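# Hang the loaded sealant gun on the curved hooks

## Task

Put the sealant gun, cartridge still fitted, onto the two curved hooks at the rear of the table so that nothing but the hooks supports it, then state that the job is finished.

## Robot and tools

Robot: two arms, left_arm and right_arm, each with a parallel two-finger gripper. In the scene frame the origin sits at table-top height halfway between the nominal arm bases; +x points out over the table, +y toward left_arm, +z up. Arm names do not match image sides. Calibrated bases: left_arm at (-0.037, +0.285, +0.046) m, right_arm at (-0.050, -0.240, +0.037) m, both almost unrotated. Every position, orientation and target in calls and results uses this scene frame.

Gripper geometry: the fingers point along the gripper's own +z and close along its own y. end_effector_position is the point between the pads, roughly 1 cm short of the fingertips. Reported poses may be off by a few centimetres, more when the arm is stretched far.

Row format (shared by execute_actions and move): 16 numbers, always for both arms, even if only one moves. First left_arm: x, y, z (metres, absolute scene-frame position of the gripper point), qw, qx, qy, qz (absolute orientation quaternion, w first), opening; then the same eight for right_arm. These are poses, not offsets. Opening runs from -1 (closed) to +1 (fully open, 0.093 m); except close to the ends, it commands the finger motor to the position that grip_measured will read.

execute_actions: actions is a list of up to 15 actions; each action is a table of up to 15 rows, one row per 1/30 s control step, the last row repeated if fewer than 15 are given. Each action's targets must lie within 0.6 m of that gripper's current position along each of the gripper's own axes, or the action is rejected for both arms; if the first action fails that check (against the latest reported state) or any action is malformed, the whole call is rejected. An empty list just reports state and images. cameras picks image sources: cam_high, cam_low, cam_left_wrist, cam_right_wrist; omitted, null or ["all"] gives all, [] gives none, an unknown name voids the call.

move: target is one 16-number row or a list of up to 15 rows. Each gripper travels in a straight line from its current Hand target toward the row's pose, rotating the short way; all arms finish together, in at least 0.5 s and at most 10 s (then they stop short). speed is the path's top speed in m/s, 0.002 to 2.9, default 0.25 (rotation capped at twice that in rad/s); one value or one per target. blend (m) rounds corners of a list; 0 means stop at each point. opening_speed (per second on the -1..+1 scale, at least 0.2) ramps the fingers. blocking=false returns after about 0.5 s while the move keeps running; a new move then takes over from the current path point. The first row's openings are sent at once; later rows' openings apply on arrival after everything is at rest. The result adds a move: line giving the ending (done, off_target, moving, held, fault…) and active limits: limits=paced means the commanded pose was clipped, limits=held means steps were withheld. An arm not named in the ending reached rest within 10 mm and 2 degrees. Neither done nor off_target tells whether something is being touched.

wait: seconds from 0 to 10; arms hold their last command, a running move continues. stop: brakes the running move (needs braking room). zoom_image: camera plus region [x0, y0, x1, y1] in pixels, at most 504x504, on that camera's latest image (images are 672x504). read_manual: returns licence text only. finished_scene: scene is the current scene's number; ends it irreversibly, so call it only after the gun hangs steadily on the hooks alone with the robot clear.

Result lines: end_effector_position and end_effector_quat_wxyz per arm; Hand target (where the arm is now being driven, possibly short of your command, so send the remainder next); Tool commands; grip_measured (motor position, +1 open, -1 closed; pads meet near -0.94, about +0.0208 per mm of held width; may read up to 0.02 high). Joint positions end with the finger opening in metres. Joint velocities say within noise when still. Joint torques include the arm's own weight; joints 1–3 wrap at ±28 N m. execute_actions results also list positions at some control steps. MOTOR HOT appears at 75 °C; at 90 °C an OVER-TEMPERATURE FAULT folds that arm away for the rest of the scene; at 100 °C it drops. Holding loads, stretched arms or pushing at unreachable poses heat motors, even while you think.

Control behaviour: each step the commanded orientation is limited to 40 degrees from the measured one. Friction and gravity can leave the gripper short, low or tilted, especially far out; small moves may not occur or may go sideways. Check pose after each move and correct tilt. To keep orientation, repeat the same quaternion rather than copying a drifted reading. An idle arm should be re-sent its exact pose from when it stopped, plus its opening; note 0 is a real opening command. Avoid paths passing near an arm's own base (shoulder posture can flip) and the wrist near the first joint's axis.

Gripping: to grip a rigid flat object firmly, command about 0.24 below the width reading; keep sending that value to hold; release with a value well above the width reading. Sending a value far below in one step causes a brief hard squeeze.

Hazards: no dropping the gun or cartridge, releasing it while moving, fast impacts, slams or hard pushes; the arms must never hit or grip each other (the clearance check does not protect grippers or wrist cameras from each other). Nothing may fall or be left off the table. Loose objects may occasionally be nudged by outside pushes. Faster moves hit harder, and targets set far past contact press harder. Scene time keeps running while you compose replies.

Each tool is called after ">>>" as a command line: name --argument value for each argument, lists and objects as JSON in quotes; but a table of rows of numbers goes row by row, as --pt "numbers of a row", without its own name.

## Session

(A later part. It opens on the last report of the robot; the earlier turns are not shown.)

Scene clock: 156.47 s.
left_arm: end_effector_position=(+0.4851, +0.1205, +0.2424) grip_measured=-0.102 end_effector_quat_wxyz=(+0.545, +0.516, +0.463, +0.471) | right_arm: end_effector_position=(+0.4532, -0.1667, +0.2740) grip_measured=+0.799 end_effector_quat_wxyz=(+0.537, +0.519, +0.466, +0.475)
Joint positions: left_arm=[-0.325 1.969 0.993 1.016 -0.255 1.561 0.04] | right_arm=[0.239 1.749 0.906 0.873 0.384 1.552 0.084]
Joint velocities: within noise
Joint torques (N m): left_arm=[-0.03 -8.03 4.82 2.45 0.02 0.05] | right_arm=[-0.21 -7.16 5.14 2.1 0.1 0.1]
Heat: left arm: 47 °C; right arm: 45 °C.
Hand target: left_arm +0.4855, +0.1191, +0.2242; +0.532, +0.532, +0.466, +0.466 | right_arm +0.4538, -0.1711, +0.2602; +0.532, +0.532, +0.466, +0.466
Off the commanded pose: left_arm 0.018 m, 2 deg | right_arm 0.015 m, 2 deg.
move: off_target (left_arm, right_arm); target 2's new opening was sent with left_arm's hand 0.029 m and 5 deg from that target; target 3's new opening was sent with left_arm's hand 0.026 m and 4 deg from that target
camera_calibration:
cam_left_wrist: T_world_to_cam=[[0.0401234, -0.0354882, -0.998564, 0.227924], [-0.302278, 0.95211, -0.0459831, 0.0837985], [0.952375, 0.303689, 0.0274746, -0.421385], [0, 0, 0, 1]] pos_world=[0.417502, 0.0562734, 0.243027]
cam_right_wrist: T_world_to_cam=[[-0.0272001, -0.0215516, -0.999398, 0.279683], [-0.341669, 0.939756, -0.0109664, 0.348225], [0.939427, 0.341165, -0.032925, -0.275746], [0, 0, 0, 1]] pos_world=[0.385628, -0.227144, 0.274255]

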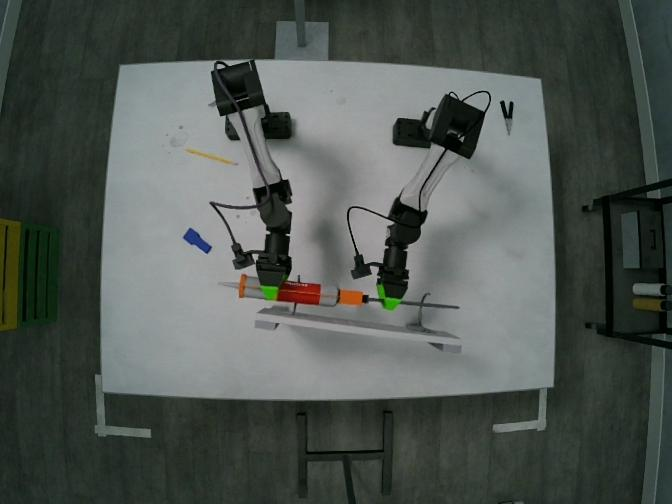

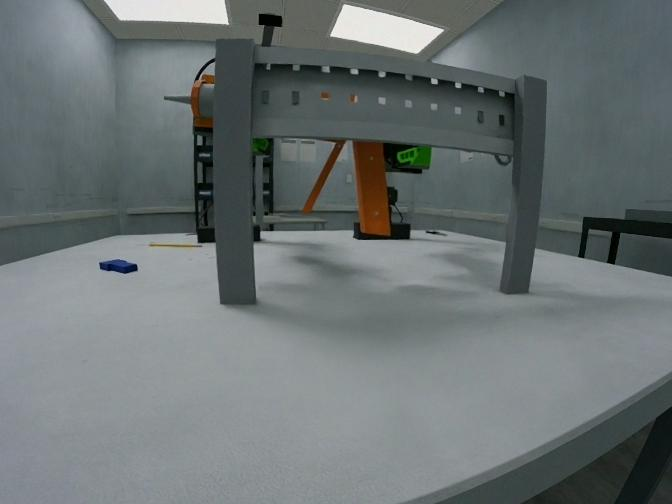

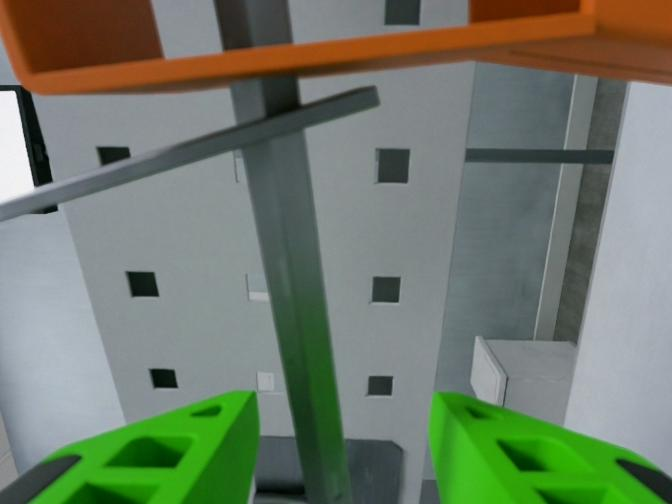

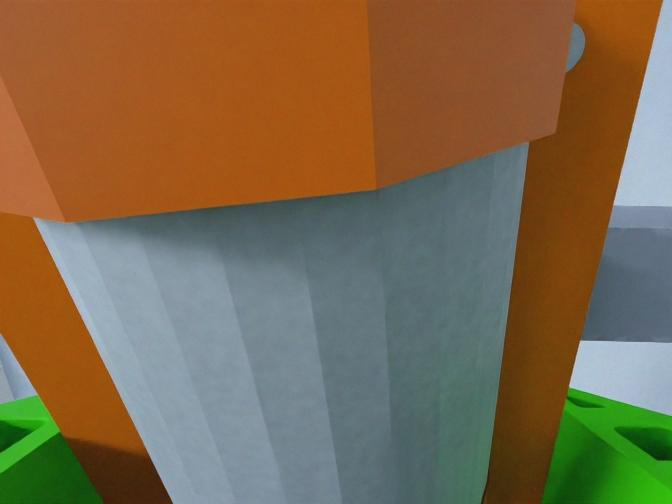

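>>> move --pt "0.486 0.119 0.216 0.5316 0.5316 0.4663 0.4663 0 0.454 -0.169 0.266 0.5316 0.5316 0.4663 0.4663 1" --speed 0.04 --cameras '["cam_high","cam_left_wrist","cam_right_wrist"]'

Scene clock: 162.70 s.
left_arm: end_effector_position=(+0.4859, +0.1202, +0.2280) grip_measured=-0.002 end_effector_quat_wxyz=(+0.538, +0.524, +0.467, +0.467) | right_arm: end_effector_position=(+0.4539, -0.1665, +0.2693) grip_measured=+1.000 end_effector_quat_wxyz=(+0.532, +0.524, +0.468, +0.473)
Joint positions: left_arm=[-0.325 1.995 0.986 1.024 -0.255 1.561 0.045] | right_arm=[0.239 1.754 0.906 0.864 0.384 1.562 0.093]
Joint velocities: within noise
Joint torques (N m): left_arm=[-0.05 -8.39 4.74 2.68 0.04 0.06] | right_arm=[0.17 -8.88 6.13 1.89 0.16 0]
Heat: left arm: 47 °C; right arm: 44 °C.
Hand target: left_arm +0.4858, +0.1190, +0.2160; +0.532, +0.532, +0.466, +0.466 | right_arm +0.4540, -0.1691, +0.2660; +0.532, +0.531, +0.466, +0.466
Off the commanded pose: left_arm 0.012 m, 1 deg | right_arm 0.004 m, 1 deg.
move: off_target (left_arm)
camera_calibration:
cam_left_wrist: T_world_to_cam=[[0.0178877, -0.0265822, -0.999487, 0.223391], [-0.303181, 0.952437, -0.0307569, 0.0805754], [0.952765, 0.303575, 0.00897768, -0.417604], [0, 0, 0, 1]] pos_world=[0.418312, 0.0559697, 0.229504]
cam_right_wrist: T_world_to_cam=[[-0.0399285, -0.0152515, -0.999086, 0.281704], [-0.341918, 0.93973, -0.000680652, 0.345648], [0.938881, 0.341578, -0.0427368, -0.273635], [0, 0, 0, 1]] pos_world=[0.386342, -0.227051, 0.269988]
Images, in order (width x height): cam_high 672x504, cam_left_wrist 672x504, cam_right_wrist 672x504.

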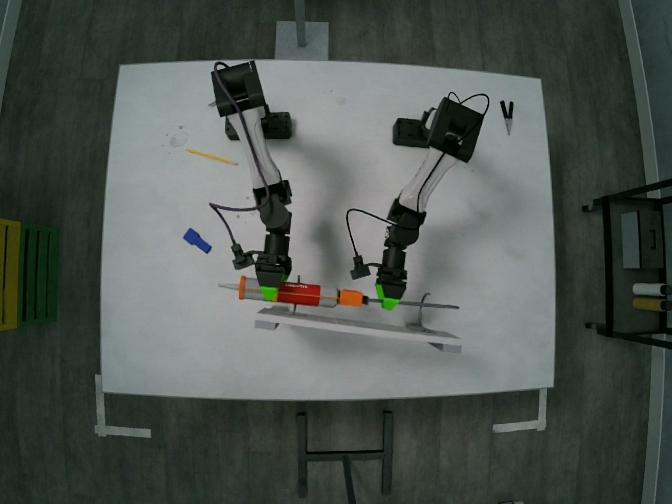

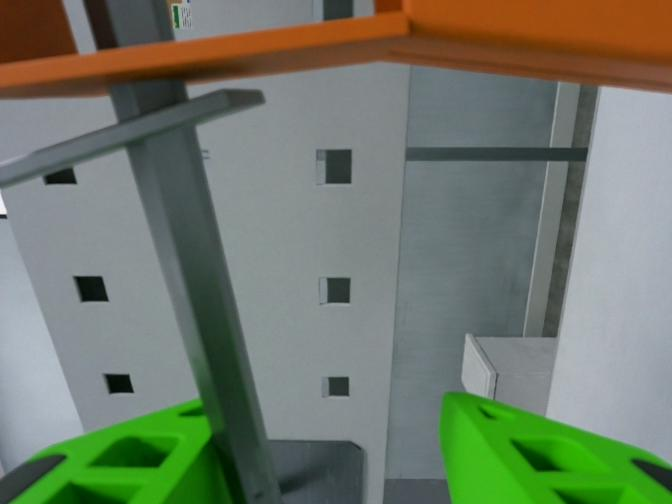

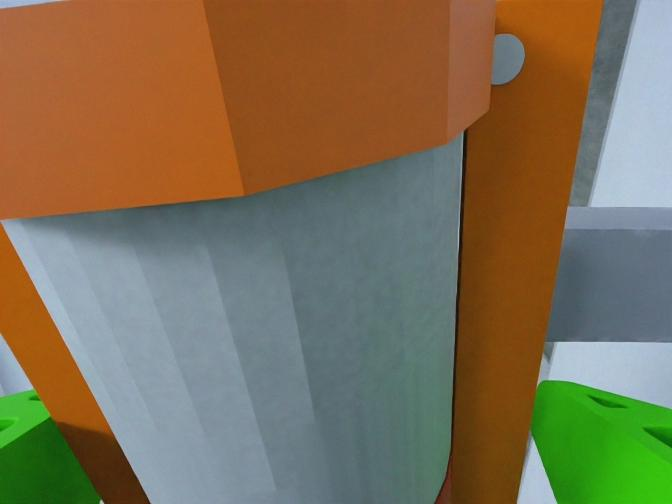

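>>> move --pt "0.486 0.119 0.229 0.5316 0.5316 0.4663 0.4663 0 0.454 -0.169 0.277 0.5316 0.5316 0.4663 0.4663 1" --pt "0.40 0.127 0.229 0.5316 0.5316 0.4663 0.4663 0 0.36 -0.172 0.277 0.5316 0.5316 0.4663 0.4663 1" --pt "0.3 0.2 0.25 0.5316 0.5316 0.4663 0.4663 0 0.27 -0.22 0.28 0.5316 0.5316 0.4663 0.4663 1" --speed '[0.04,0.07,0.3]'

>>> zoom_image --camera "cam_high" --region '[200, 200, 470, 350]'

Scene clock: 176.87 s.
left_arm: end_effector_position=(+0.3007, +0.1997, +0.2483) grip_measured=-0.002 end_effector_quat_wxyz=(+0.531, +0.530, +0.470, +0.466) | right_arm: end_effector_position=(+0.2704, -0.2183, +0.2821) grip_measured=+1.000 end_effector_quat_wxyz=(+0.533, +0.529, +0.468, +0.466)
Joint positions: left_arm=[-0.303 1.115 0.252 0.86 -0.235 1.564 0.045] | right_arm=[0.243 0.826 0.333 0.496 0.401 1.565 0.093]
Joint velocities: within noise
Joint torques (N m): left_arm=[0.59 -3.45 5.82 2.44 0.17 0.02] | right_arm=[-0.36 -1.36 6.24 2.11 -0.02 -0.04]
Heat: left arm: 47 °C; right arm: 44 °C.
Hand target: left_arm +0.3000, +0.2000, +0.2500; +0.532, +0.531, +0.466, +0.466 | right_arm +0.2700, -0.2200, +0.2800; +0.532, +0.532, +0.466, +0.466
Off the commanded pose: left_arm 0.002 m, 1 deg | right_arm 0.003 m, 0 deg.
move: done
camera_calibration:
cam_left_wrist: T_world_to_cam=[[0.00129057, -0.0167787, -0.999858, 0.252212], [-0.30681, 0.95163, -0.0163654, -0.0529467], [0.95177, 0.306788, -0.00391974, -0.262558], [0, 0, 0, 1]] pos_world=[0.233324, 0.135167, 0.250281]
cam_right_wrist: T_world_to_cam=[[-0.0515468, -0.0151721, -0.998555, 0.289507], [-0.330465, 0.943814, 0.00271873, 0.328437], [0.94241, 0.330128, -0.0536645, -0.0835094], [0, 0, 0, 1]] pos_world=[0.20216, -0.278022, 0.283714]

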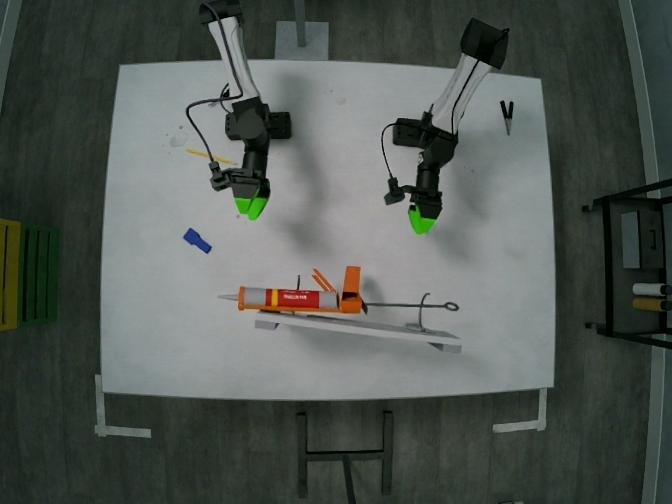

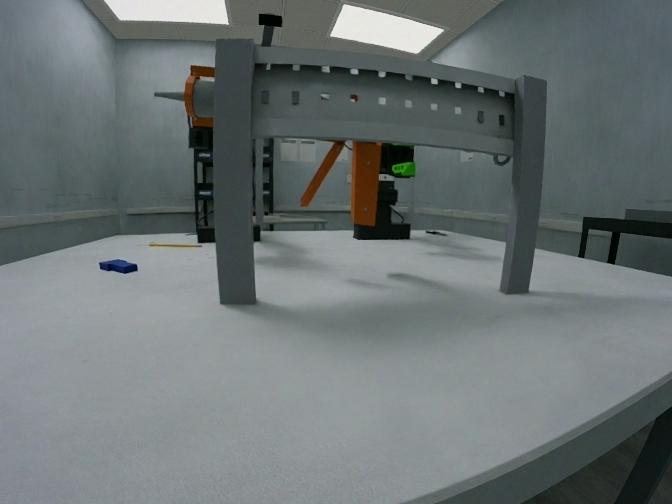

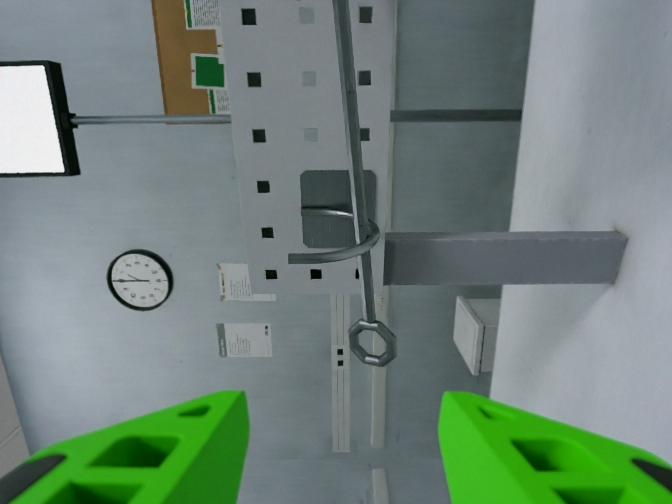

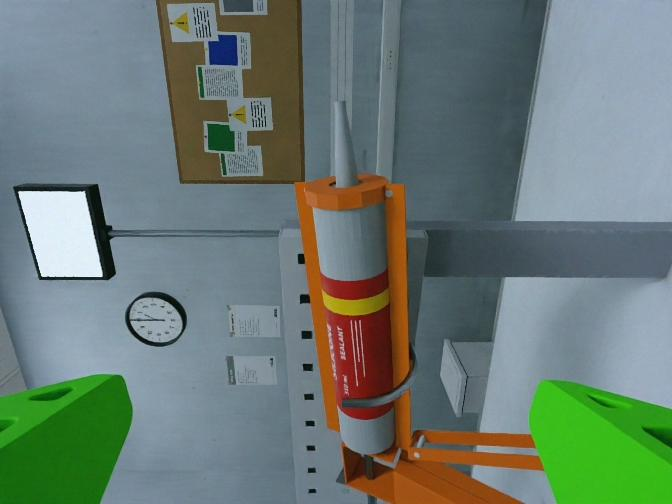

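Scaled by 1.867 from the camera's 672x504 image, which has a finer 960x720 frame.

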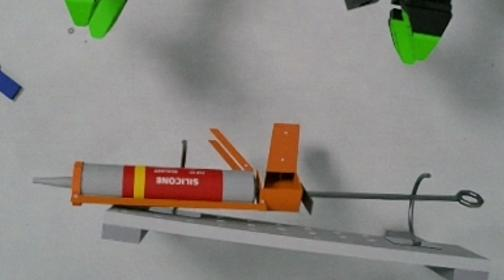

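>>> finished_scene --scene 3

The scene is finished: the task was done.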